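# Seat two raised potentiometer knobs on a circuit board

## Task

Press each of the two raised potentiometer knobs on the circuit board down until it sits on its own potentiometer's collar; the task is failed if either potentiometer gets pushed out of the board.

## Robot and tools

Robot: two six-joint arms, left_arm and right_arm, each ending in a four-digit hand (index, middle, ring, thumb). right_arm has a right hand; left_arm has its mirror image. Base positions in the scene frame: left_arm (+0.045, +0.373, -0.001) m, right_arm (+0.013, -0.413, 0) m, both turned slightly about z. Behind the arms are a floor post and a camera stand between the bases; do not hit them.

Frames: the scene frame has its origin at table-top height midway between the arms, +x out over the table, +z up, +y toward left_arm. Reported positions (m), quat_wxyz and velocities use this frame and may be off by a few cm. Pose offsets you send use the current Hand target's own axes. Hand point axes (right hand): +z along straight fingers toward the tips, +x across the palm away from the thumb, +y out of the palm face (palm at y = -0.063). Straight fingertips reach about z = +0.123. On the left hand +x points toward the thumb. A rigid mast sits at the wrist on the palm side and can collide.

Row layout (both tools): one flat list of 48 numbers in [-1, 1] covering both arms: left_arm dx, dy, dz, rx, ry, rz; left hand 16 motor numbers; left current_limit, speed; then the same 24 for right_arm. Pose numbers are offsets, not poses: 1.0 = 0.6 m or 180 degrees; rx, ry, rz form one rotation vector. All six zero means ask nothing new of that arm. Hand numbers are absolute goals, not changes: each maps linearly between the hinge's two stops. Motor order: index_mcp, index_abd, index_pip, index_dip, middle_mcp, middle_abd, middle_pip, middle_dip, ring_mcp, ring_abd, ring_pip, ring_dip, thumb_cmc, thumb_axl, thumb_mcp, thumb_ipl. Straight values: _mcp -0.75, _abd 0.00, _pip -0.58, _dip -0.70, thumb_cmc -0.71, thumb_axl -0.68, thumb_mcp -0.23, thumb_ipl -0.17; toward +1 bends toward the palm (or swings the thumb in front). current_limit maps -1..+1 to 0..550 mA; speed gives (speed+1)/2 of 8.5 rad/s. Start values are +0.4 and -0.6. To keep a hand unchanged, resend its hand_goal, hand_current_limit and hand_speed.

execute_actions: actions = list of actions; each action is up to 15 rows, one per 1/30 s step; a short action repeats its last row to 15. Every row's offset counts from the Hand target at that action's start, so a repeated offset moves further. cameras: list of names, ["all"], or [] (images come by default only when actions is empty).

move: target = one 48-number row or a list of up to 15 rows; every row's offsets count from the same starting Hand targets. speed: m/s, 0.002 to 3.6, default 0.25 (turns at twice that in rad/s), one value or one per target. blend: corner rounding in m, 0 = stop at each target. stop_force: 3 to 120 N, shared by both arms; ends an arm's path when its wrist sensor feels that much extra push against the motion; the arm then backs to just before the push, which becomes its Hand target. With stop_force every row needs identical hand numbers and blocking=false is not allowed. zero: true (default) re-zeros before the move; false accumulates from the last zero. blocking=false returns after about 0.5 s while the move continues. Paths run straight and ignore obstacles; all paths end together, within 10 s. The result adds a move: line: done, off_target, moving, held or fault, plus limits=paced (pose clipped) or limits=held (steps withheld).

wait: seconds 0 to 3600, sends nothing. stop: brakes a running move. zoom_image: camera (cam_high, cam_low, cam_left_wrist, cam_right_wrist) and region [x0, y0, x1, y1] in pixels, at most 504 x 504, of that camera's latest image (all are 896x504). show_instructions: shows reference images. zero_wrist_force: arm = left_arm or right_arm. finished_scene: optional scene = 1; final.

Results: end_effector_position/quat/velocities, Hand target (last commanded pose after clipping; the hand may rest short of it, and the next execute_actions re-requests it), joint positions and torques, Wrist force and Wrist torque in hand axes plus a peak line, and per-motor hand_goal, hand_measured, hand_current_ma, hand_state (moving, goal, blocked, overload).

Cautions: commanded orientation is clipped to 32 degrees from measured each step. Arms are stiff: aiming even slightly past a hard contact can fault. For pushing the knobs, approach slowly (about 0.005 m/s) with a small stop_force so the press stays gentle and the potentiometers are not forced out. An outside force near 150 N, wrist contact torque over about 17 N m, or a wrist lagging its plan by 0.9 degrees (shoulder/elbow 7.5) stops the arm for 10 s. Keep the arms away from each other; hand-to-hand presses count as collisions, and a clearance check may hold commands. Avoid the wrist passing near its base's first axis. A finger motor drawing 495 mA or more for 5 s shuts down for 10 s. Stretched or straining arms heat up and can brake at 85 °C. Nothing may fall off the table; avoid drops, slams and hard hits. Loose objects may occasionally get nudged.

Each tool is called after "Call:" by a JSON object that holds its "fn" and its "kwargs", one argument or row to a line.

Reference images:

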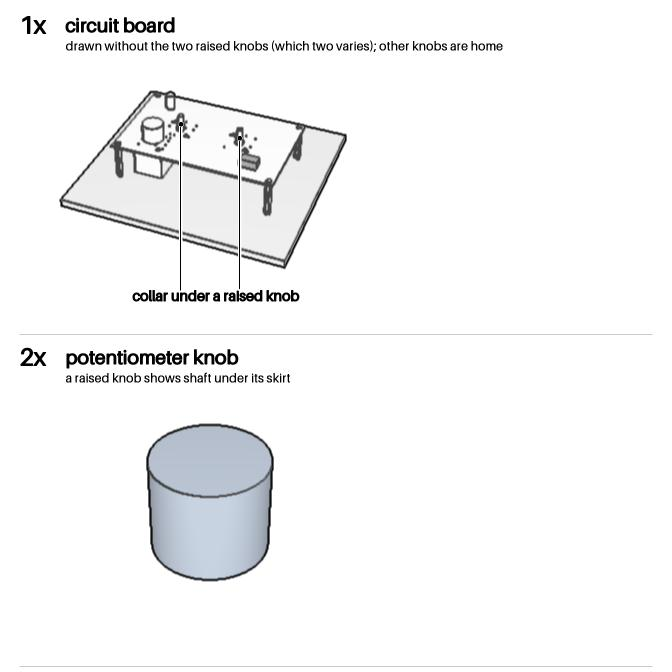

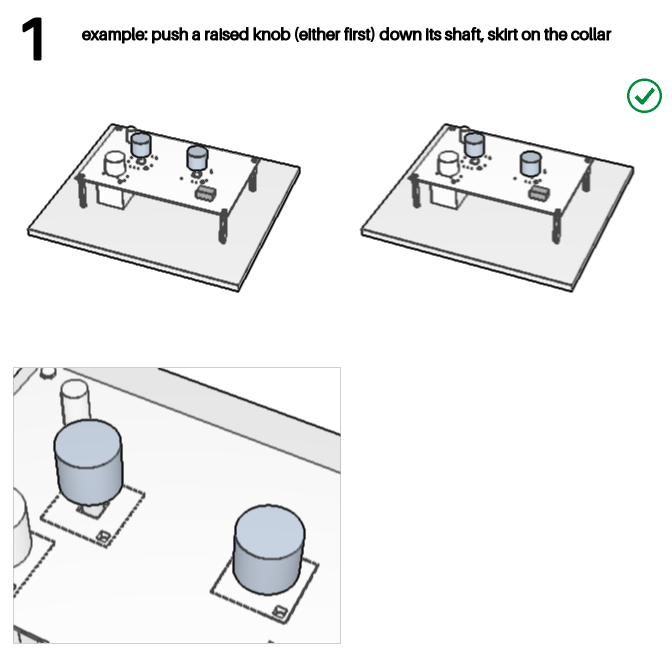

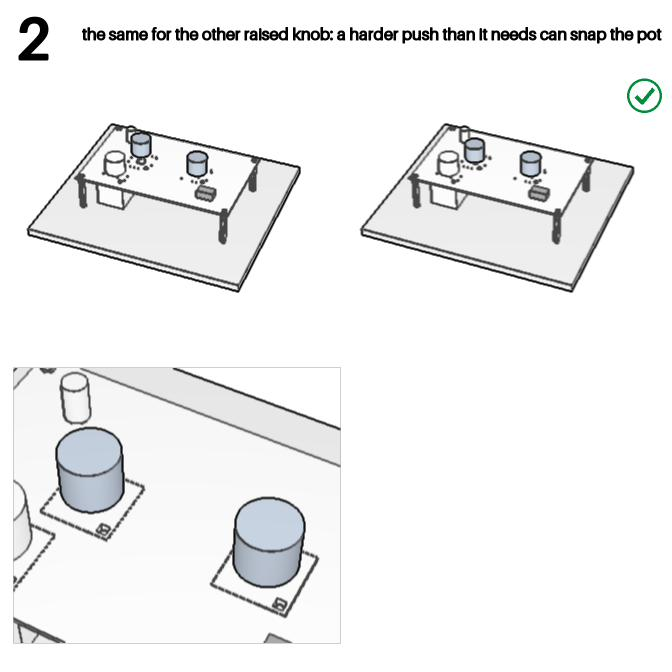

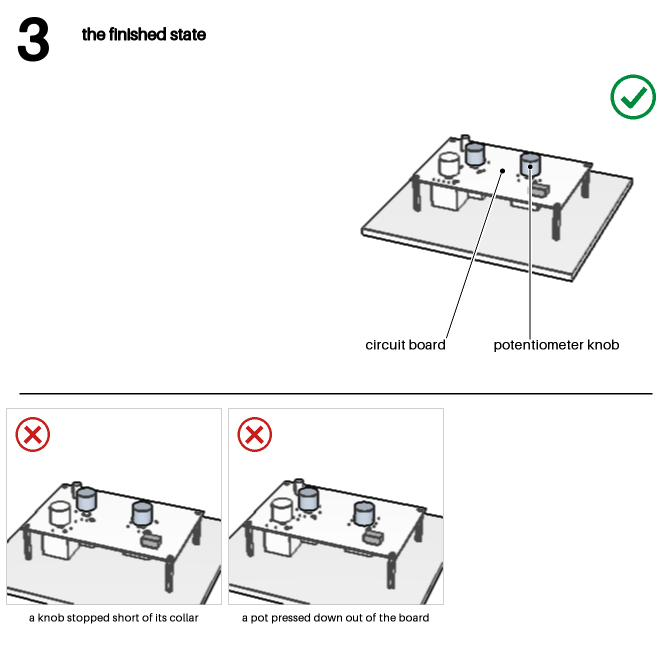

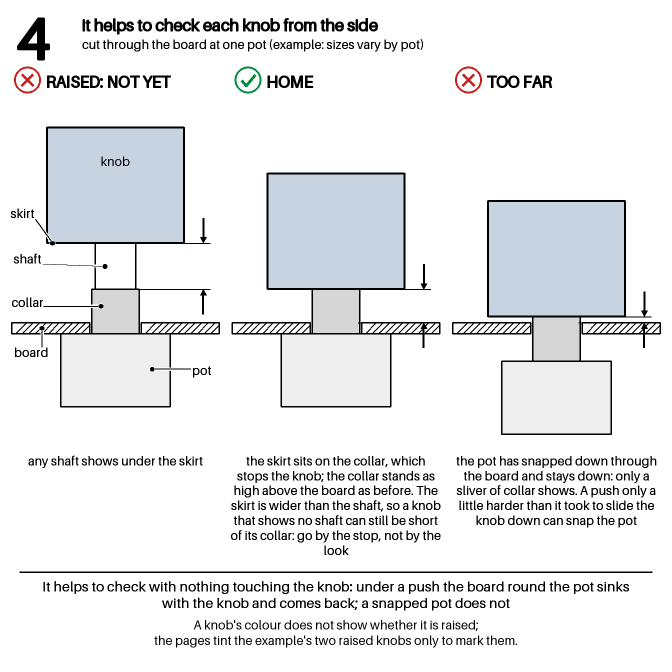

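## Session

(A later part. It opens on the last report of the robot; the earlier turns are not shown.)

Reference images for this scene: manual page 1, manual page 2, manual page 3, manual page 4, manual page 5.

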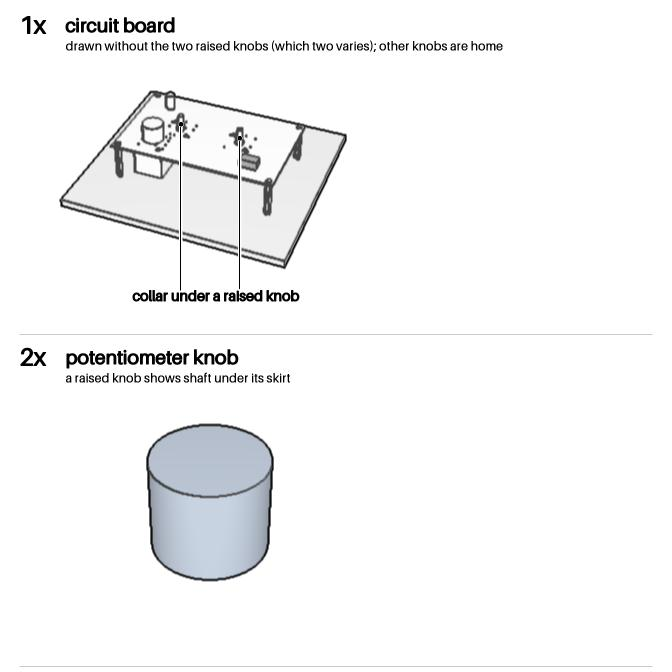

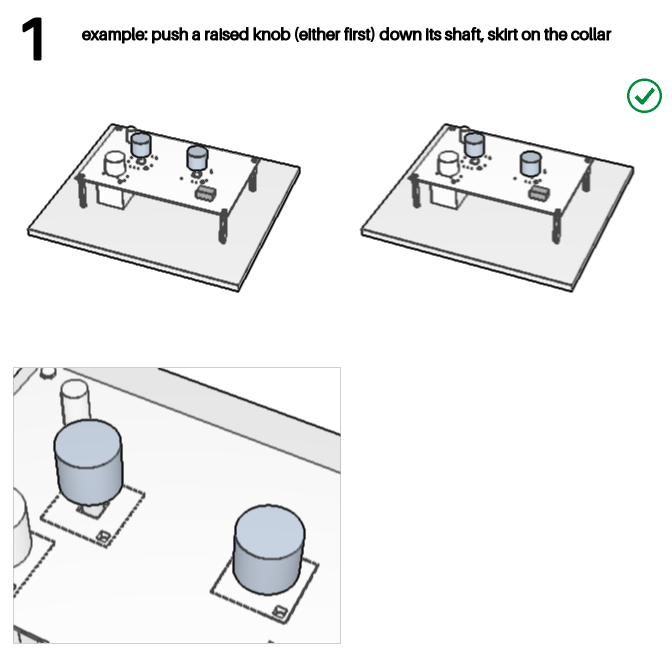

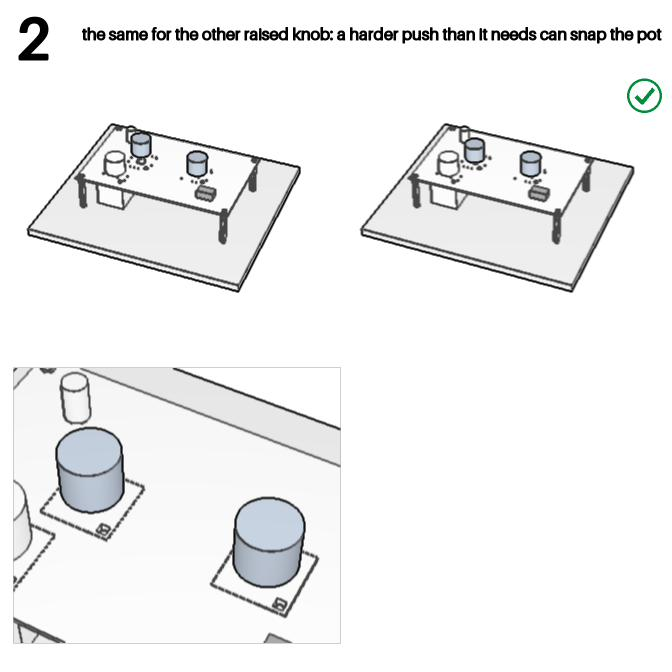

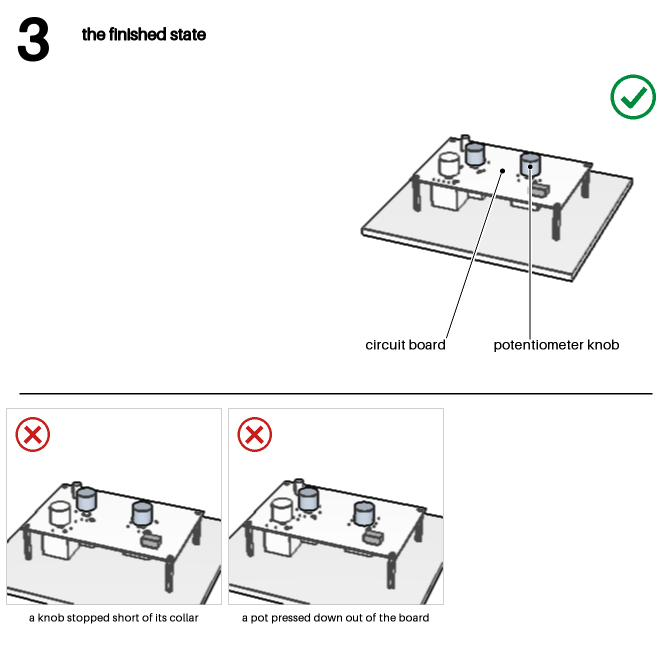

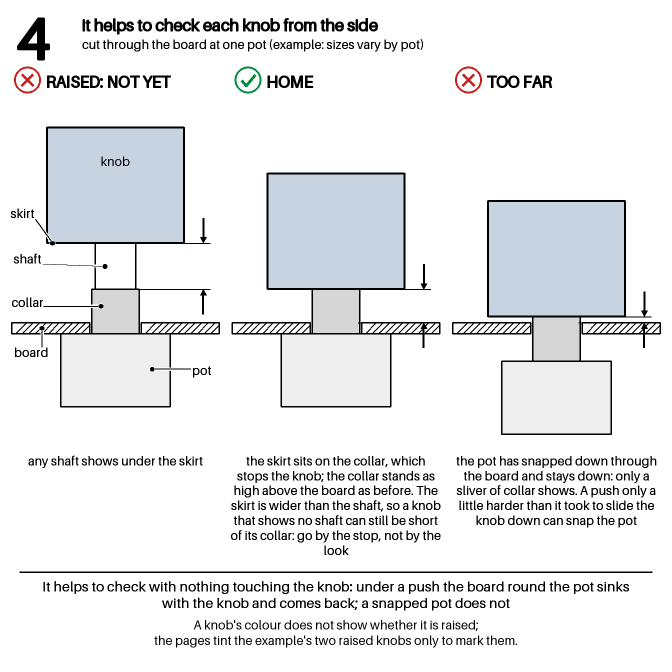

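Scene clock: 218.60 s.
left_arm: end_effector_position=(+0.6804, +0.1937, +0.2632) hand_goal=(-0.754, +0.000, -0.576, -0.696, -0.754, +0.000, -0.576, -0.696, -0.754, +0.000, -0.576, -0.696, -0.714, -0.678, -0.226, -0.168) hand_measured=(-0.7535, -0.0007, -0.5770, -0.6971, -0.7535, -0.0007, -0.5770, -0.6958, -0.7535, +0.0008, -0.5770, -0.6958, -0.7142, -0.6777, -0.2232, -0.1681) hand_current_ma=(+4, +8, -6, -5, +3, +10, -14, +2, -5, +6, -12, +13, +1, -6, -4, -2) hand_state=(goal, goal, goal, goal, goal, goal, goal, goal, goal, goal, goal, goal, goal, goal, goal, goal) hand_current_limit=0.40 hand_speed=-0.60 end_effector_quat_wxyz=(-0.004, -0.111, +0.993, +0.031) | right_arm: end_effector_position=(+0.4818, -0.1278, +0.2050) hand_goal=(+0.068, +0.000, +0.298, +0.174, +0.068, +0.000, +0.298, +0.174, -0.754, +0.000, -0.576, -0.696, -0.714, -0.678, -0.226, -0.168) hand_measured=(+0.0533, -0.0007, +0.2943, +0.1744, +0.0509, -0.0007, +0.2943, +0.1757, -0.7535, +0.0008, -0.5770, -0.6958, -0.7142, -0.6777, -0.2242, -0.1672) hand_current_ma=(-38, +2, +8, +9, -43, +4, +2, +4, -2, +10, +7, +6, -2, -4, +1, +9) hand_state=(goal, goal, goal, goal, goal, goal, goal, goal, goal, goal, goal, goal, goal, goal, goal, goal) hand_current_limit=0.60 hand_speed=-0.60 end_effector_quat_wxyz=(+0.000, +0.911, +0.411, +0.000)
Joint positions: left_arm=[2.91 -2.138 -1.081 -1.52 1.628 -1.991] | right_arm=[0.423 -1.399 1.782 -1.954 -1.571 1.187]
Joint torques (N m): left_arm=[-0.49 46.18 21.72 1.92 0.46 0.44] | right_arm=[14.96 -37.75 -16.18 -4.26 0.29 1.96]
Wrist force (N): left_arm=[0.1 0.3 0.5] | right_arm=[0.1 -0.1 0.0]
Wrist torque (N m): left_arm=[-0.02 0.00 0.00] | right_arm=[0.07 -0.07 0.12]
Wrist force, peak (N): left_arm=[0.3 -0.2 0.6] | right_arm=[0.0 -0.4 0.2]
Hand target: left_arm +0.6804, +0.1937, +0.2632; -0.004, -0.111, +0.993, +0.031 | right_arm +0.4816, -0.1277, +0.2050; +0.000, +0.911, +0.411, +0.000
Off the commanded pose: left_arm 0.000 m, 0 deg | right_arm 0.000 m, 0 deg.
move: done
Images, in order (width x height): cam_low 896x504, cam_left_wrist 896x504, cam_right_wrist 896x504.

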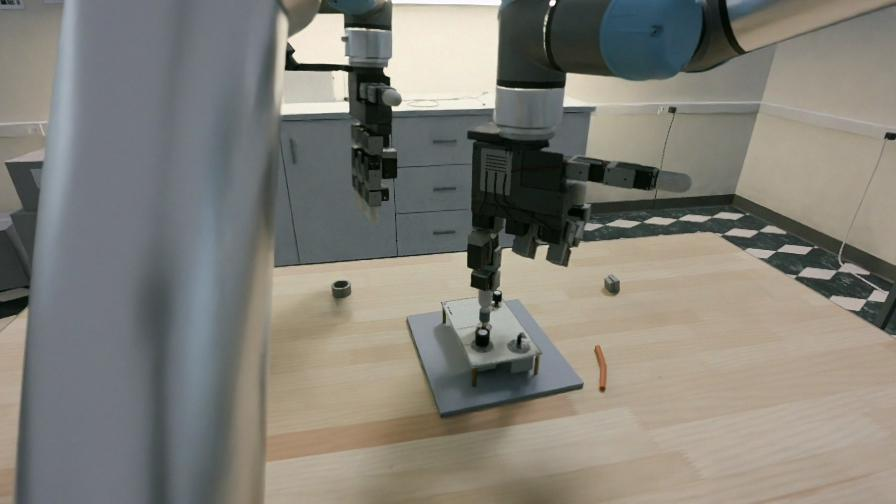

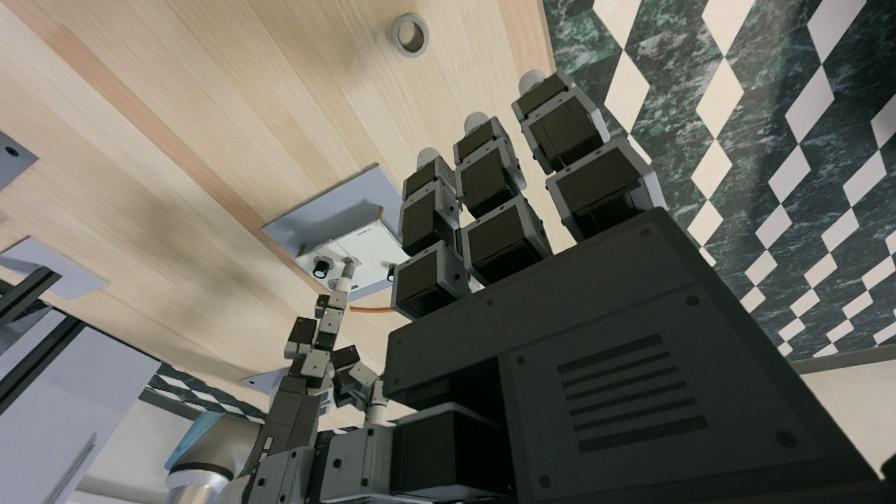

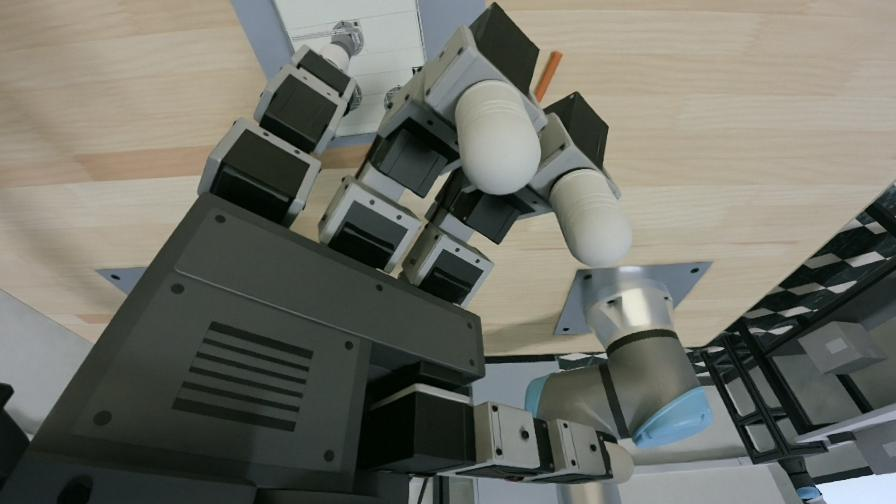

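Call:
{"fn": "zero_wrist_force", "kwargs": {
  "arm": "right_arm"
}}

Call:
{"fn": "move", "kwargs": {
  "target": [0,0,0,0,0,0,-0.754,0,-0.576,-0.696,-0.754,0,-0.576,-0.696,-0.754,0,-0.576,-0.696,-0.714,-0.678,-0.226,-0.168,0.4,-0.6,0,0,0.0133,0,0,0,0.068,0,0.298,0.174,0.068,0,0.298,0.174,-0.754,0,-0.576,-0.696,-0.714,-0.678,-0.226,-0.168,0.6,-0.6],
  "cameras": ["cam_right_wrist","cam_low","cam_left_wrist"],
  "speed": 0.002,
  "stop_force": 3
}}

Call:
{"fn": "zoom_image", "kwargs": {
  "camera": "cam_low",
  "region": [450, 270, 530, 350]
}}

Call:
{"fn": "zoom_image", "kwargs": {
  "camera": "cam_left_wrist",
  "region": [300, 240, 390, 320]
}}

Wrist force sensor zeroed.

Scene clock: 239.83 s.
left_arm: end_effector_position=(+0.6804, +0.1937, +0.2632) hand_goal=(-0.754, +0.000, -0.576, -0.696, -0.754, +0.000, -0.576, -0.696, -0.754, +0.000, -0.576, -0.696, -0.714, -0.678, -0.226, -0.168) hand_measured=(-0.7535, -0.0007, -0.5770, -0.6971, -0.7535, +0.0008, -0.5770, -0.6958, -0.7535, -0.0007, -0.5770, -0.6971, -0.7142, -0.6777, -0.2232, -0.1681) hand_current_ma=(+15, +6, -2, +2, +5, +10, -18, +5, -6, +15, -2, +0, +4, -12, -3, +3) hand_state=(goal, goal, goal, goal, goal, goal, goal, goal, goal, goal, goal, goal, goal, goal, goal, goal) hand_current_limit=0.40 hand_speed=-0.60 end_effector_quat_wxyz=(-0.004, -0.111, +0.993, +0.031) | right_arm: end_effector_position=(+0.4816, -0.1278, +0.1985) hand_goal=(+0.068, +0.000, +0.298, +0.174, +0.068, +0.000, +0.298, +0.174, -0.754, +0.000, -0.576, -0.696, -0.714, -0.678, -0.226, -0.168) hand_measured=(+0.0533, -0.0007, +0.2943, +0.1744, +0.0509, -0.0007, +0.2943, +0.1757, -0.7535, -0.0007, -0.5770, -0.6958, -0.7142, -0.6777, -0.2242, -0.1681) hand_current_ma=(-38, +7, +1, +9, -41, +4, -3, -4, +5, +9, +5, +11, +1, -5, +3, +8) hand_state=(goal, goal, goal, goal, goal, goal, goal, goal, goal, goal, goal, goal, goal, goal, goal, goal) hand_current_limit=0.60 hand_speed=-0.60 end_effector_quat_wxyz=(+0.000, +0.911, +0.411, +0.000)
Joint positions: left_arm=[2.91 -2.138 -1.081 -1.52 1.628 -1.991] | right_arm=[0.424 -1.393 1.793 -1.971 -1.571 1.187]
Joint torques (N m): left_arm=[0.61 46.61 21.04 1.86 0.4 0.61] | right_arm=[11.99 -26.74 -24.66 -0.08 -0.84 1.43]
Wrist force (N, zeroed by zero_wrist_force on right_arm): left_arm=[0.0 0.0 0.2] | right_arm=[0.4 0.0 -3.6]
Wrist torque (N m, zeroed by zero_wrist_force on right_arm): left_arm=[-0.03 0.01 0.00] | right_arm=[0.30 0.15 0.04]
Wrist force, peak (N, zeroed by zero_wrist_force on right_arm): left_arm=[0.3 0.0 0.7] | right_arm=[0.4 0.0 -3.8]
Hand target: left_arm +0.6804, +0.1937, +0.2632; -0.004, -0.111, +0.993, +0.031 | right_arm +0.4816, -0.1277, +0.1986; +0.000, +0.911, +0.411, +0.000 (not the last commanded pose)
Off the commanded pose: left_arm 0.000 m, 0 deg | right_arm 0.002 m, 0 deg.
move: contact (right_arm)
Images, in order (width x height): cam_low 896x504, cam_left_wrist 896x504, cam_right_wrist 896x504.

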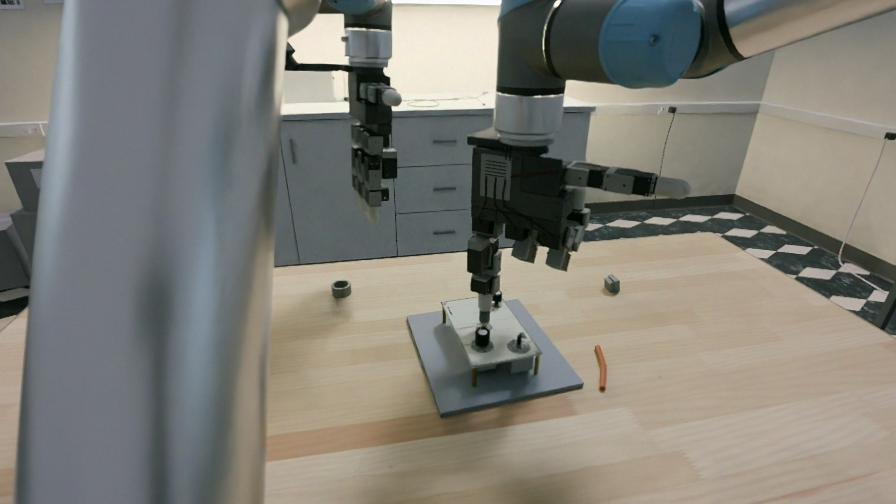

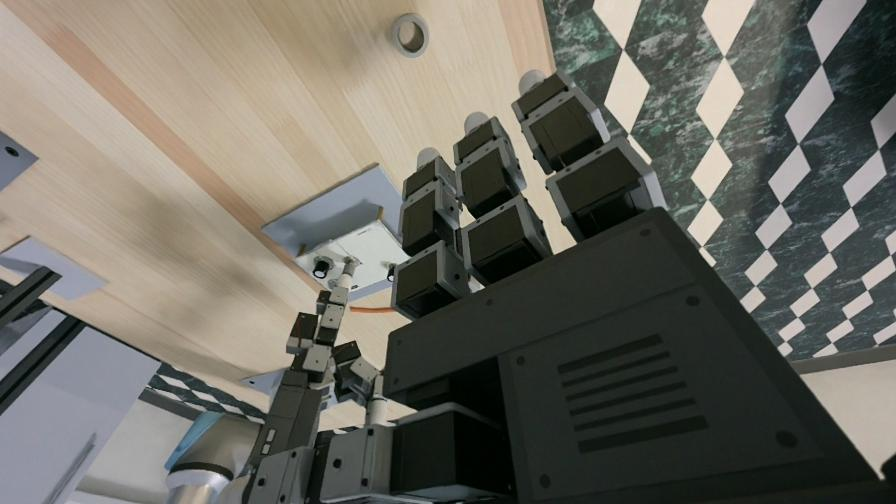

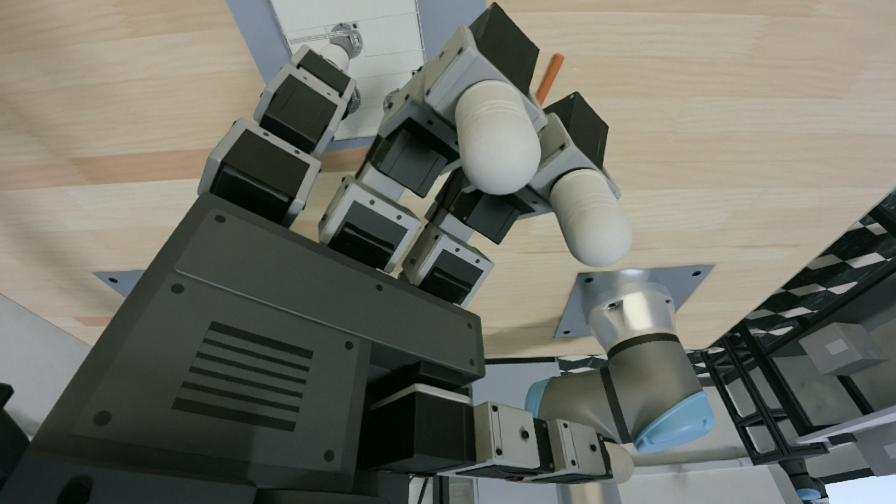

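Scaled by 6.300 from the camera's image (finer frame: 1280x720).

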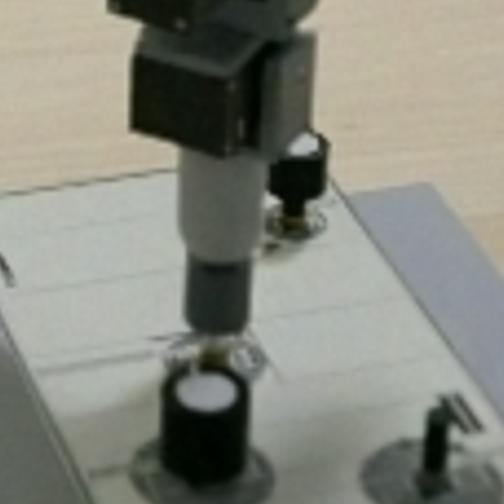

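Scaled by 5.600 from the camera's image (finer frame: 1280x720).

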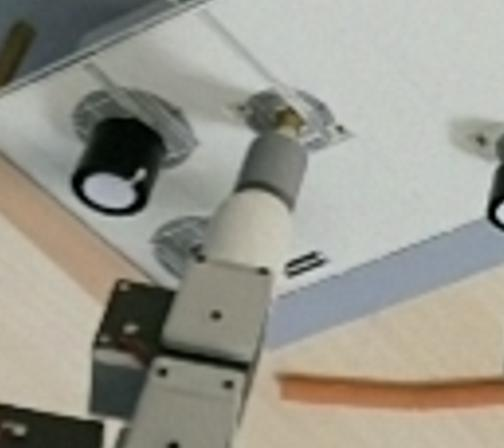

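Call:
{"fn": "move", "kwargs": {
  "target": [0,0,0,0,0,0,-0.754,0,-0.576,-0.696,-0.754,0,-0.576,-0.696,-0.754,0,-0.576,-0.696,-0.714,-0.678,-0.226,-0.168,0.4,-0.6,0,0,0.0133,0,0,0,0.068,0,0.298,0.174,0.068,0,0.298,0.174,-0.754,0,-0.576,-0.696,-0.714,-0.678,-0.226,-0.168,0.6,-0.6],
  "cameras": [],
  "speed": 0.002,
  "stop_force": 6,
  "zero": false
}}

Call:
{"fn": "move", "kwargs": {
  "target": [0,0,0,0,0,0,-0.754,0,-0.576,-0.696,-0.754,0,-0.576,-0.696,-0.754,0,-0.576,-0.696,-0.714,-0.678,-0.226,-0.168,0.4,-0.6,0,0,0.0133,0,0,0,0.068,0,0.298,0.174,0.068,0,0.298,0.174,-0.754,0,-0.576,-0.696,-0.714,-0.678,-0.226,-0.168,0.6,-0.6],
  "cameras": [],
  "speed": 0.002,
  "stop_force": 8,
  "zero": false
}}

Scene clock: 249.57 s.
left_arm: end_effector_position=(+0.6804, +0.1937, +0.2632) hand_goal=(-0.754, +0.000, -0.576, -0.696, -0.754, +0.000, -0.576, -0.696, -0.754, +0.000, -0.576, -0.696, -0.714, -0.678, -0.226, -0.168) hand_measured=(-0.7523, -0.0007, -0.5770, -0.6958, -0.7535, -0.0007, -0.5770, -0.6958, -0.7523, +0.0008, -0.5770, -0.6958, -0.7142, -0.6777, -0.2232, -0.1672) hand_current_ma=(+11, +4, -4, +15, +7, +7, -2, +1, +0, +9, -7, +19, +5, +3, +6, -3) hand_state=(goal, goal, goal, goal, goal, goal, goal, goal, goal, goal, goal, goal, goal, goal, goal, goal) hand_current_limit=0.40 hand_speed=-0.60 end_effector_quat_wxyz=(-0.004, -0.111, +0.993, +0.031) | right_arm: end_effector_position=(+0.4816, -0.1277, +0.1976) hand_goal=(+0.068, +0.000, +0.298, +0.174, +0.068, +0.000, +0.298, +0.174, -0.754, +0.000, -0.576, -0.696, -0.714, -0.678, -0.226, -0.168) hand_measured=(+0.0533, +0.0008, +0.2943, +0.1744, +0.0509, -0.0007, +0.2943, +0.1744, -0.7535, -0.0007, -0.5770, -0.6958, -0.7142, -0.6767, -0.2232, -0.1681) hand_current_ma=(-38, +7, +4, +10, -41, +3, -5, +4, +4, +13, +0, +13, -1, +0, +4, +8) hand_state=(goal, goal, goal, goal, goal, goal, goal, goal, goal, goal, goal, goal, goal, goal, goal, goal) hand_current_limit=0.60 hand_speed=-0.60 end_effector_quat_wxyz=(+0.000, +0.911, +0.411, +0.000)
Joint positions: left_arm=[2.91 -2.138 -1.081 -1.52 1.628 -1.991] | right_arm=[0.424 -1.392 1.795 -1.973 -1.571 1.187]
Joint torques (N m): left_arm=[0.23 46.47 20.15 1.94 0.41 0.68] | right_arm=[11.88 -26.71 -22.87 0.19 -0.74 1.26]
Wrist force (N, zeroed by zero_wrist_force on right_arm): left_arm=[0.1 0.2 0.4] | right_arm=[0.8 0.1 -6.2]
Wrist torque (N m, zeroed by zero_wrist_force on right_arm): left_arm=[-0.02 0.00 0.00] | right_arm=[0.54 0.29 0.07]
Wrist force, peak (N, zeroed by zero_wrist_force on right_arm): left_arm=[0.2 0.2 0.6] | right_arm=[0.8 0.2 -6.9]
Hand target: left_arm +0.6804, +0.1937, +0.2632; -0.004, -0.111, +0.993, +0.031 | right_arm +0.4816, -0.1277, +0.1977; +0.000, +0.911, +0.411, +0.000 (not the last commanded pose)
Off the commanded pose: left_arm 0.000 m, 0 deg | right_arm 0.007 m, 0 deg.
move: contact (right_arm)

Scene clock: 250.53 s.
left_arm: end_effector_position=(+0.6804, +0.1937, +0.2632) hand_goal=(-0.754, +0.000, -0.576, -0.696, -0.754, +0.000, -0.576, -0.696, -0.754, +0.000, -0.576, -0.696, -0.714, -0.678, -0.226, -0.168) hand_measured=(-0.7535, -0.0007, -0.5770, -0.6958, -0.7523, -0.0007, -0.5770, -0.6958, -0.7535, -0.0007, -0.5770, -0.6958, -0.7142, -0.6777, -0.2232, -0.1672) hand_current_ma=(+7, +2, +8, -1, -7, +10, -12, +4, +4, +3, -9, +9, +5, -6, +9, -5) hand_state=(goal, goal, goal, goal, goal, goal, goal, goal, goal, goal, goal, goal, goal, goal, goal, goal) hand_current_limit=0.40 hand_speed=-0.60 end_effector_quat_wxyz=(-0.004, -0.111, +0.993, +0.031) | right_arm: end_effector_position=(+0.4816, -0.1277, +0.1971) hand_goal=(+0.068, +0.000, +0.298, +0.174, +0.068, +0.000, +0.298, +0.174, -0.754, +0.000, -0.576, -0.696, -0.714, -0.678, -0.226, -0.168) hand_measured=(+0.0533, +0.0008, +0.2943, +0.1744, +0.0509, -0.0007, +0.2943, +0.1757, -0.7535, -0.0021, -0.5782, -0.6958, -0.7142, -0.6777, -0.2232, -0.1672) hand_current_ma=(-38, +5, +3, +8, -38, +4, +0, -1, +2, +4, +2, +8, -1, -5, -1, +9) hand_state=(goal, goal, goal, goal, goal, goal, goal, goal, goal, goal, goal, goal, goal, goal, goal, goal) hand_current_limit=0.60 hand_speed=-0.60 end_effector_quat_wxyz=(+0.000, +0.911, +0.411, +0.000)
Joint positions: left_arm=[2.91 -2.138 -1.081 -1.52 1.628 -1.991] | right_arm=[0.424 -1.391 1.796 -1.975 -1.571 1.187]
Joint torques (N m): left_arm=[-0.65 46.84 19.87 1.86 0.42 0.6] | right_arm=[11.79 -26.85 -22.84 0.62 -0.78 1.32]
Wrist force (N, zeroed by zero_wrist_force on right_arm): left_arm=[0.3 0.1 0.5] | right_arm=[0.9 0.0 -7.8]
Wrist torque (N m, zeroed by zero_wrist_force on right_arm): left_arm=[-0.03 -0.04 0.02] | right_arm=[0.65 0.39 0.08]
Wrist force, peak (N, zeroed by zero_wrist_force on right_arm): left_arm=[0.5 0.1 0.4] | right_arm=[0.7 0.3 -8.6]
Hand target: left_arm +0.6804, +0.1937, +0.2632; -0.004, -0.111, +0.993, +0.031 | right_arm +0.4816, -0.1277, +0.1972; +0.000, +0.911, +0.411, +0.000 (not the last commanded pose)
Off the commanded pose: left_arm 0.000 m, 0 deg | right_arm 0.007 m, 0 deg.
move: contact (right_arm)

Call:
{"fn": "move", "kwargs": {
  "target": [0,0,0,0,0,0,-0.754,0,-0.576,-0.696,-0.754,0,-0.576,-0.696,-0.754,0,-0.576,-0.696,-0.714,-0.678,-0.226,-0.168,0.4,-0.6,0,0,0.0133,0,0,0,0.068,0,0.298,0.174,0.068,0,0.298,0.174,-0.754,0,-0.576,-0.696,-0.714,-0.678,-0.226,-0.168,0.6,-0.6],
  "cameras": [],
  "speed": 0.002,
  "stop_force": 10,
  "zero": false
}}

Call:
{"fn": "move", "kwargs": {
  "target": [0,0,0,0,0,0,-0.754,0,-0.576,-0.696,-0.754,0,-0.576,-0.696,-0.754,0,-0.576,-0.696,-0.714,-0.678,-0.226,-0.168,0.4,-0.6,0,0,0.0133,0,0,0,0.068,0,0.298,0.174,0.068,0,0.298,0.174,-0.754,0,-0.576,-0.696,-0.714,-0.678,-0.226,-0.168,0.6,-0.6],
  "cameras": ["cam_low","cam_left_wrist"],
  "speed": 0.002,
  "stop_force": 12,
  "zero": false
}}

Call:
{"fn": "zoom_image", "kwargs": {
  "camera": "cam_low",
  "region": [450, 270, 530, 350]
}}

Call:
{"fn": "zoom_image", "kwargs": {
  "camera": "cam_left_wrist",
  "region": [300, 240, 390, 320]
}}

Scene clock: 261.53 s.
left_arm: end_effector_position=(+0.6804, +0.1937, +0.2632) hand_goal=(-0.754, +0.000, -0.576, -0.696, -0.754, +0.000, -0.576, -0.696, -0.754, +0.000, -0.576, -0.696, -0.714, -0.678, -0.226, -0.168) hand_measured=(-0.7535, -0.0007, -0.5770, -0.6958, -0.7535, -0.0007, -0.5770, -0.6958, -0.7535, +0.0008, -0.5770, -0.6958, -0.7142, -0.6767, -0.2232, -0.1672) hand_current_ma=(+6, +11, +7, -2, +2, +10, -10, +6, +11, -3, -10, +2, +5, -16, +11, +4) hand_state=(goal, goal, goal, goal, goal, goal, goal, goal, goal, goal, goal, goal, goal, goal, goal, goal) hand_current_limit=0.40 hand_speed=-0.60 end_effector_quat_wxyz=(-0.004, -0.111, +0.993, +0.031) | right_arm: end_effector_position=(+0.4816, -0.1277, +0.1964) hand_goal=(+0.068, +0.000, +0.298, +0.174, +0.068, +0.000, +0.298, +0.174, -0.754, +0.000, -0.576, -0.696, -0.714, -0.678, -0.226, -0.168) hand_measured=(+0.0533, -0.0007, +0.2943, +0.1744, +0.0509, -0.0007, +0.2943, +0.1744, -0.7535, -0.0021, -0.5782, -0.6958, -0.7142, -0.6767, -0.2242, -0.1681) hand_current_ma=(-38, +6, +6, +8, -37, +5, +8, +3, -3, +3, -1, +12, -1, -10, -4, +12) hand_state=(goal, goal, goal, goal, goal, goal, goal, goal, goal, goal, goal, goal, goal, goal, goal, goal) hand_current_limit=0.60 hand_speed=-0.60 end_effector_quat_wxyz=(+0.000, +0.911, +0.411, +0.000)
Joint positions: left_arm=[2.91 -2.138 -1.081 -1.52 1.628 -1.991] | right_arm=[0.424 -1.391 1.797 -1.977 -1.571 1.187]
Joint torques (N m): left_arm=[-0.35 46.44 20.52 1.92 0.42 0.77] | right_arm=[11.69 -26.67 -21.16 0.6 -0.66 1.45]
Wrist force (N, zeroed by zero_wrist_force on right_arm): left_arm=[0.0 0.0 0.3] | right_arm=[1.1 0.1 -10.6]
Wrist torque (N m, zeroed by zero_wrist_force on right_arm): left_arm=[-0.03 0.01 -0.02] | right_arm=[0.87 0.52 0.10]
Wrist force, peak (N, zeroed by zero_wrist_force on right_arm): left_arm=[0.2 -0.1 0.7] | right_arm=[1.1 0.1 -11.2]
Hand target: left_arm +0.6804, +0.1937, +0.2632; -0.004, -0.111, +0.993, +0.031 | right_arm +0.4816, -0.1277, +0.1965; +0.000, +0.911, +0.411, +0.000 (not the last commanded pose)
Off the commanded pose: left_arm 0.000 m, 0 deg | right_arm 0.007 m, 0 deg.
move: contact (right_arm)

Scene clock: 262.50 s.
left_arm: end_effector_position=(+0.6804, +0.1937, +0.2632) hand_goal=(-0.754, +0.000, -0.576, -0.696, -0.754, +0.000, -0.576, -0.696, -0.754, +0.000, -0.576, -0.696, -0.714, -0.678, -0.226, -0.168) hand_measured=(-0.7523, -0.0007, -0.5770, -0.6958, -0.7535, +0.0008, -0.5770, -0.6958, -0.7535, +0.0008, -0.5770, -0.6958, -0.7142, -0.6777, -0.2232, -0.1672) hand_current_ma=(+15, +12, -6, +2, +7, +8, -13, +10, +10, +0, -10, +17, +14, -11, -4, -7) hand_state=(goal, goal, goal, goal, goal, goal, goal, goal, goal, goal, goal, goal, goal, goal, goal, goal) hand_current_limit=0.40 hand_speed=-0.60 end_effector_quat_wxyz=(-0.004, -0.111, +0.993, +0.031) | right_arm: end_effector_position=(+0.4816, -0.1277, +0.1959) hand_goal=(+0.068, +0.000, +0.298, +0.174, +0.068, +0.000, +0.298, +0.174, -0.754, +0.000, -0.576, -0.696, -0.714, -0.678, -0.226, -0.168) hand_measured=(+0.0533, -0.0007, +0.2943, +0.1744, +0.0509, -0.0007, +0.2943, +0.1744, -0.7523, -0.0036, -0.5782, -0.6958, -0.7142, -0.6777, -0.2242, -0.1672) hand_current_ma=(-41, +6, +2, +6, -41, +10, -1, +3, +7, +2, -1, +7, -4, -2, +4, +12) hand_state=(goal, goal, goal, goal, goal, goal, goal, goal, goal, goal, goal, goal, goal, goal, goal, goal) hand_current_limit=0.60 hand_speed=-0.60 end_effector_quat_wxyz=(+0.000, +0.911, +0.411, +0.000)
Joint positions: left_arm=[2.91 -2.138 -1.081 -1.52 1.628 -1.991] | right_arm=[0.424 -1.39 1.798 -1.978 -1.571 1.187]
Joint torques (N m): left_arm=[-0.51 46.62 20.99 1.71 0.51 0.72] | right_arm=[11.58 -26.07 -19.65 0.9 -0.64 1.28]
Wrist force (N, zeroed by zero_wrist_force on right_arm): left_arm=[0.2 0.1 0.2] | right_arm=[1.2 0.4 -12.1]
Wrist torque (N m, zeroed by zero_wrist_force on right_arm): left_arm=[-0.01 -0.02 0.01] | right_arm=[1.03 0.61 0.11]
Wrist force, peak (N, zeroed by zero_wrist_force on right_arm): left_arm=[0.2 0.0 0.6] | right_arm=[1.4 0.3 -12.8]
Hand target: left_arm +0.6804, +0.1937, +0.2632; -0.004, -0.111, +0.993, +0.031 | right_arm +0.4817, -0.1277, +0.1959; +0.000, +0.911, +0.411, +0.000 (not the last commanded pose)
Off the commanded pose: left_arm 0.000 m, 0 deg | right_arm 0.007 m, 0 deg.
move: contact (right_arm)

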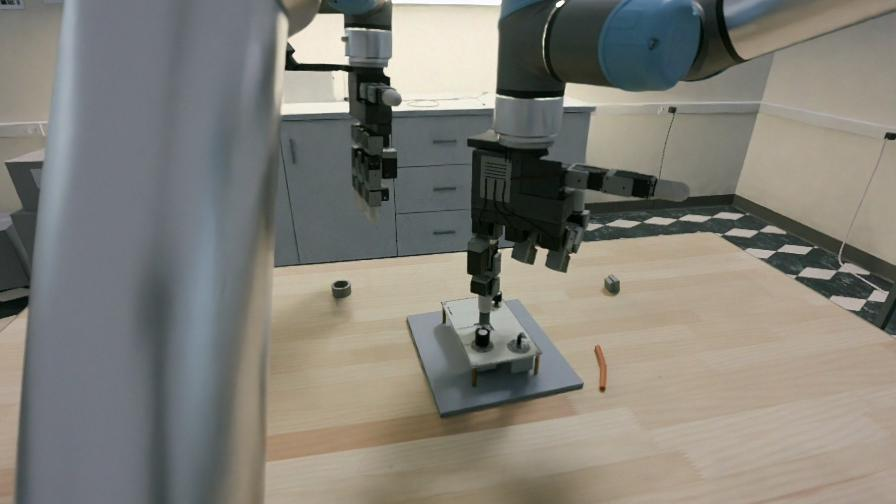

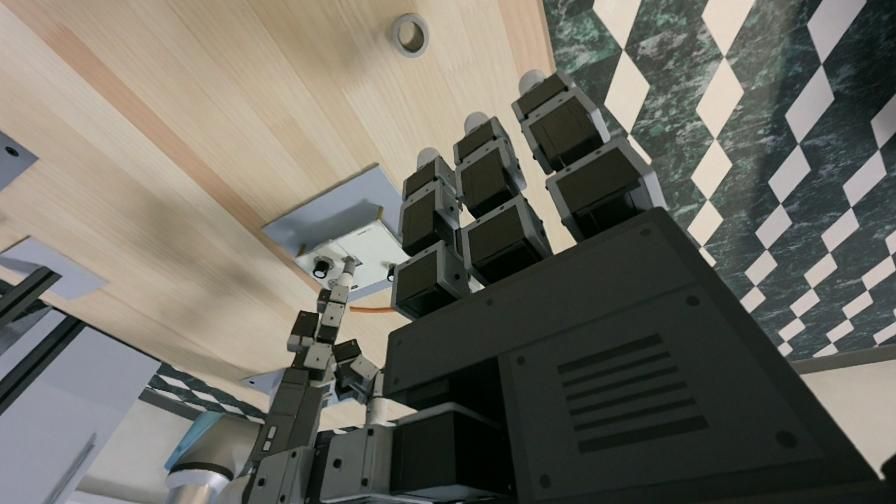

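Scaled by 6.300 from the camera's image (finer frame: 1280x720).

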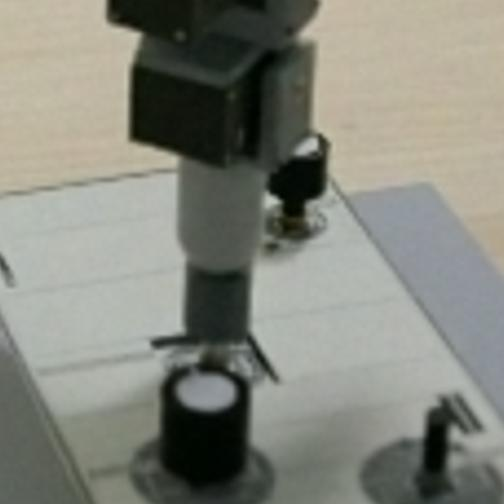

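Scaled by 5.600 from the camera's image (finer frame: 1280x720).

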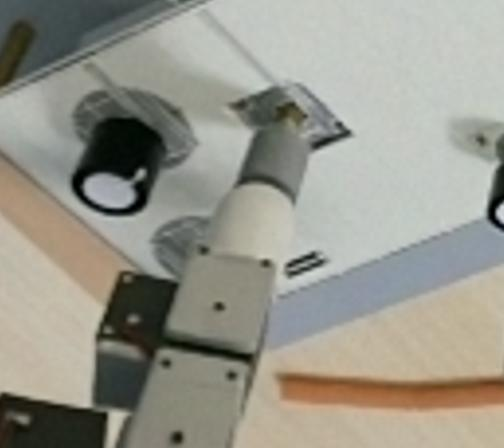

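Call:
{"fn": "move", "kwargs": {
  "target": [0,0,0,0,0,0,-0.754,0,-0.576,-0.696,-0.754,0,-0.576,-0.696,-0.754,0,-0.576,-0.696,-0.714,-0.678,-0.226,-0.168,0.4,-0.6,0,0,0.0133,0,0,0,0.068,0,0.298,0.174,0.068,0,0.298,0.174,-0.754,0,-0.576,-0.696,-0.714,-0.678,-0.226,-0.168,0.6,-0.6],
  "cameras": [],
  "speed": 0.002,
  "stop_force": 14,
  "zero": false
}}

Call:
{"fn": "move", "kwargs": {
  "target": [0,0,0,0,0,0,-0.754,0,-0.576,-0.696,-0.754,0,-0.576,-0.696,-0.754,0,-0.576,-0.696,-0.714,-0.678,-0.226,-0.168,0.4,-0.6,0,0,0.0133,0,0,0,0.068,0,0.298,0.174,0.068,0,0.298,0.174,-0.754,0,-0.576,-0.696,-0.714,-0.678,-0.226,-0.168,0.6,-0.6],
  "cameras": ["cam_low","cam_left_wrist"],
  "speed": 0.002,
  "stop_force": 16,
  "zero": false
}}

Call:
{"fn": "zoom_image", "kwargs": {
  "camera": "cam_low",
  "region": [450, 270, 530, 350]
}}

Call:
{"fn": "zoom_image", "kwargs": {
  "camera": "cam_left_wrist",
  "region": [300, 240, 390, 320]
}}

Scene clock: 270.47 s.
left_arm: end_effector_position=(+0.6804, +0.1937, +0.2632) hand_goal=(-0.754, +0.000, -0.576, -0.696, -0.754, +0.000, -0.576, -0.696, -0.754, +0.000, -0.576, -0.696, -0.714, -0.678, -0.226, -0.168) hand_measured=(-0.7535, -0.0007, -0.5770, -0.6958, -0.7535, -0.0007, -0.5770, -0.6958, -0.7535, +0.0008, -0.5770, -0.6958, -0.7142, -0.6777, -0.2232, -0.1681) hand_current_ma=(+15, -3, +9, +0, -8, -1, -12, +2, +5, +1, -6, +6, +1, -11, +1, -6) hand_state=(goal, goal, goal, goal, goal, goal, goal, goal, goal, goal, goal, goal, goal, goal, goal, goal) hand_current_limit=0.40 hand_speed=-0.60 end_effector_quat_wxyz=(-0.004, -0.111, +0.993, +0.031) | right_arm: end_effector_position=(+0.4817, -0.1277, +0.1952) hand_goal=(+0.068, +0.000, +0.298, +0.174, +0.068, +0.000, +0.298, +0.174, -0.754, +0.000, -0.576, -0.696, -0.714, -0.678, -0.226, -0.168) hand_measured=(+0.0545, -0.0007, +0.2943, +0.1744, +0.0509, -0.0007, +0.2943, +0.1757, -0.7535, -0.0036, -0.5795, -0.6958, -0.7142, -0.6777, -0.2242, -0.1681) hand_current_ma=(-44, -1, -1, +11, -37, +7, +0, -2, -3, +3, -3, +12, +2, -5, +6, +11) hand_state=(goal, goal, goal, goal, goal, goal, goal, goal, goal, goal, goal, goal, goal, goal, goal, goal) hand_current_limit=0.60 hand_speed=-0.60 end_effector_quat_wxyz=(+0.000, +0.911, +0.411, +0.000)
Joint positions: left_arm=[2.91 -2.138 -1.081 -1.52 1.628 -1.991] | right_arm=[0.424 -1.39 1.799 -1.98 -1.571 1.187]
Joint torques (N m): left_arm=[-0.05 46.36 20.55 1.94 0.49 0.94] | right_arm=[11.79 -25.43 -19 1.11 -0.71 1.34]
Wrist force (N, zeroed by zero_wrist_force on right_arm): left_arm=[0.1 -0.1 0.4] | right_arm=[1.3 0.3 -14.1]
Wrist torque (N m, zeroed by zero_wrist_force on right_arm): left_arm=[-0.04 -0.01 0.01] | right_arm=[1.19 0.75 0.12]
Wrist force, peak (N, zeroed by zero_wrist_force on right_arm): left_arm=[0.0 -0.4 0.6] | right_arm=[1.5 0.2 -14.9]
Hand target: left_arm +0.6804, +0.1937, +0.2632; -0.004, -0.111, +0.993, +0.031 | right_arm +0.4817, -0.1277, +0.1953; +0.000, +0.911, +0.411, +0.000 (not the last commanded pose)
Off the commanded pose: left_arm 0.000 m, 0 deg | right_arm 0.007 m, 0 deg.
move: contact (right_arm)

Scene clock: 271.43 s.
left_arm: end_effector_position=(+0.6804, +0.1937, +0.2632) hand_goal=(-0.754, +0.000, -0.576, -0.696, -0.754, +0.000, -0.576, -0.696, -0.754, +0.000, -0.576, -0.696, -0.714, -0.678, -0.226, -0.168) hand_measured=(-0.7535, +0.0008, -0.5770, -0.6958, -0.7535, +0.0008, -0.5770, -0.6958, -0.7523, -0.0007, -0.5770, -0.6958, -0.7142, -0.6767, -0.2232, -0.1672) hand_current_ma=(+13, +2, -1, +11, +10, +4, -7, +5, +21, +3, -1, +5, +16, -12, -3, -15) hand_state=(goal, goal, goal, goal, goal, goal, goal, goal, goal, goal, goal, goal, goal, goal, goal, goal) hand_current_limit=0.40 hand_speed=-0.60 end_effector_quat_wxyz=(-0.004, -0.111, +0.993, +0.031) | right_arm: end_effector_position=(+0.4817, -0.1277, +0.1948) hand_goal=(+0.068, +0.000, +0.298, +0.174, +0.068, +0.000, +0.298, +0.174, -0.754, +0.000, -0.576, -0.696, -0.714, -0.678, -0.226, -0.168) hand_measured=(+0.0545, +0.0008, +0.2943, +0.1744, +0.0509, -0.0007, +0.2943, +0.1744, -0.7523, -0.0051, -0.5795, -0.6958, -0.7142, -0.6777, -0.2232, -0.1681) hand_current_ma=(-40, +0, +8, +5, -43, +7, +1, +3, +8, +3, -4, +9, -2, -1, -1, +10) hand_state=(goal, goal, goal, goal, goal, goal, goal, goal, goal, goal, goal, goal, goal, goal, goal, goal) hand_current_limit=0.60 hand_speed=-0.60 end_effector_quat_wxyz=(+0.000, +0.911, +0.411, +0.000)
Joint positions: left_arm=[2.91 -2.138 -1.081 -1.52 1.628 -1.991] | right_arm=[0.424 -1.389 1.8 -1.982 -1.571 1.187]
Joint torques (N m): left_arm=[0.21 46.44 20.3 1.89 0.53 0.95] | right_arm=[11.5 -24.33 -18.7 1.17 -0.75 1.37]
Wrist force (N, zeroed by zero_wrist_force on right_arm): left_arm=[0.3 0.1 0.3] | right_arm=[1.5 0.3 -15.6]
Wrist torque (N m, zeroed by zero_wrist_force on right_arm): left_arm=[-0.01 -0.02 0.01] | right_arm=[1.32 0.82 0.14]
Wrist force, peak (N, zeroed by zero_wrist_force on right_arm): left_arm=[0.4 0.2 0.3] | right_arm=[1.6 0.3 -16.5]
Hand target: left_arm +0.6804, +0.1937, +0.2632; -0.004, -0.111, +0.993, +0.031 | right_arm +0.4817, -0.1277, +0.1948; +0.000, +0.911, +0.411, +0.000 (not the last commanded pose)
Off the commanded pose: left_arm 0.000 m, 0 deg | right_arm 0.007 m, 0 deg.
move: contact (right_arm)

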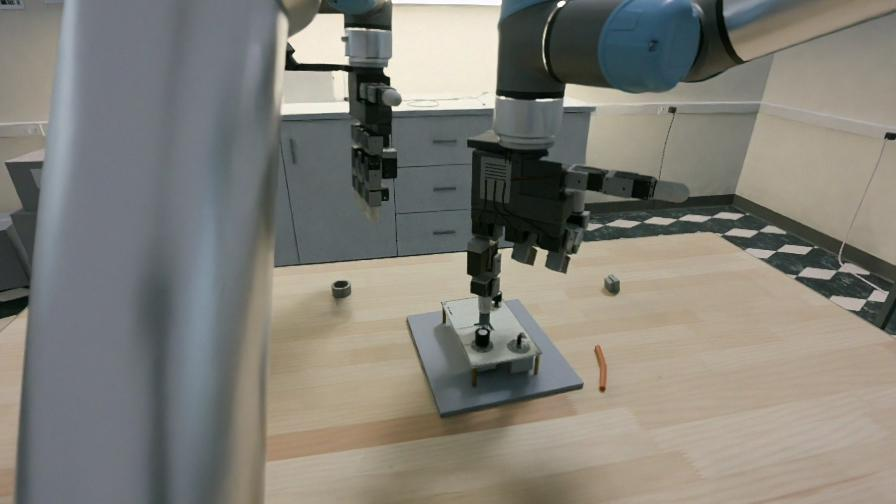

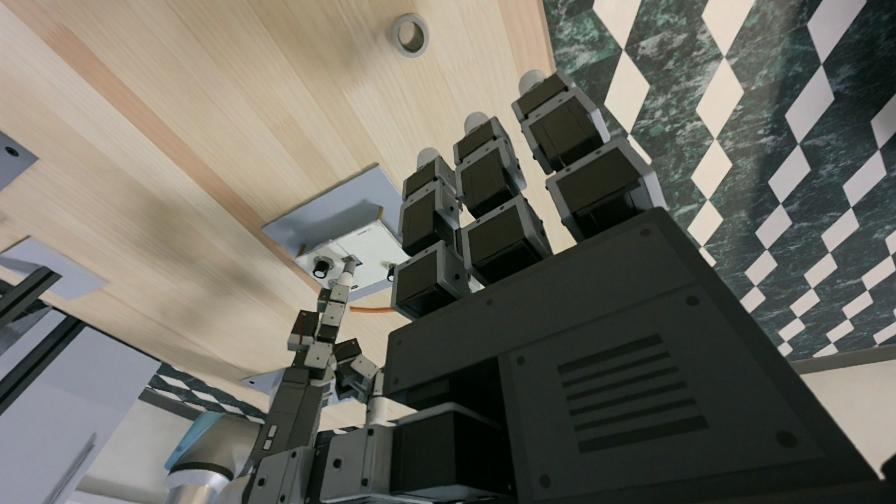

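Scaled by 6.300 from the camera's image (finer frame: 1280x720).

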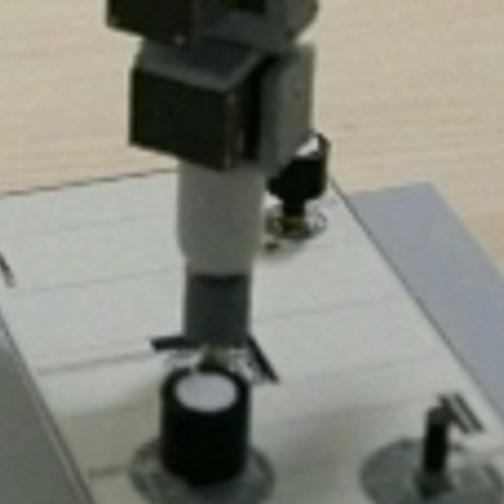

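Scaled by 5.600 from the camera's image (finer frame: 1280x720).

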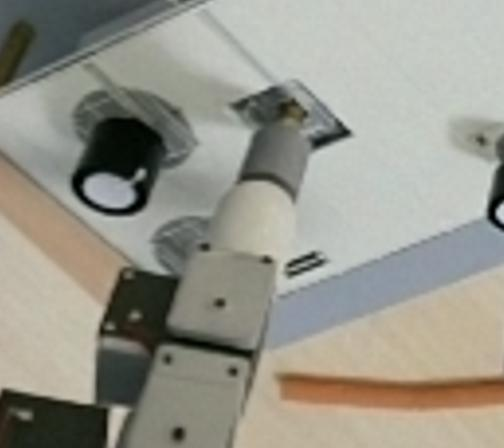

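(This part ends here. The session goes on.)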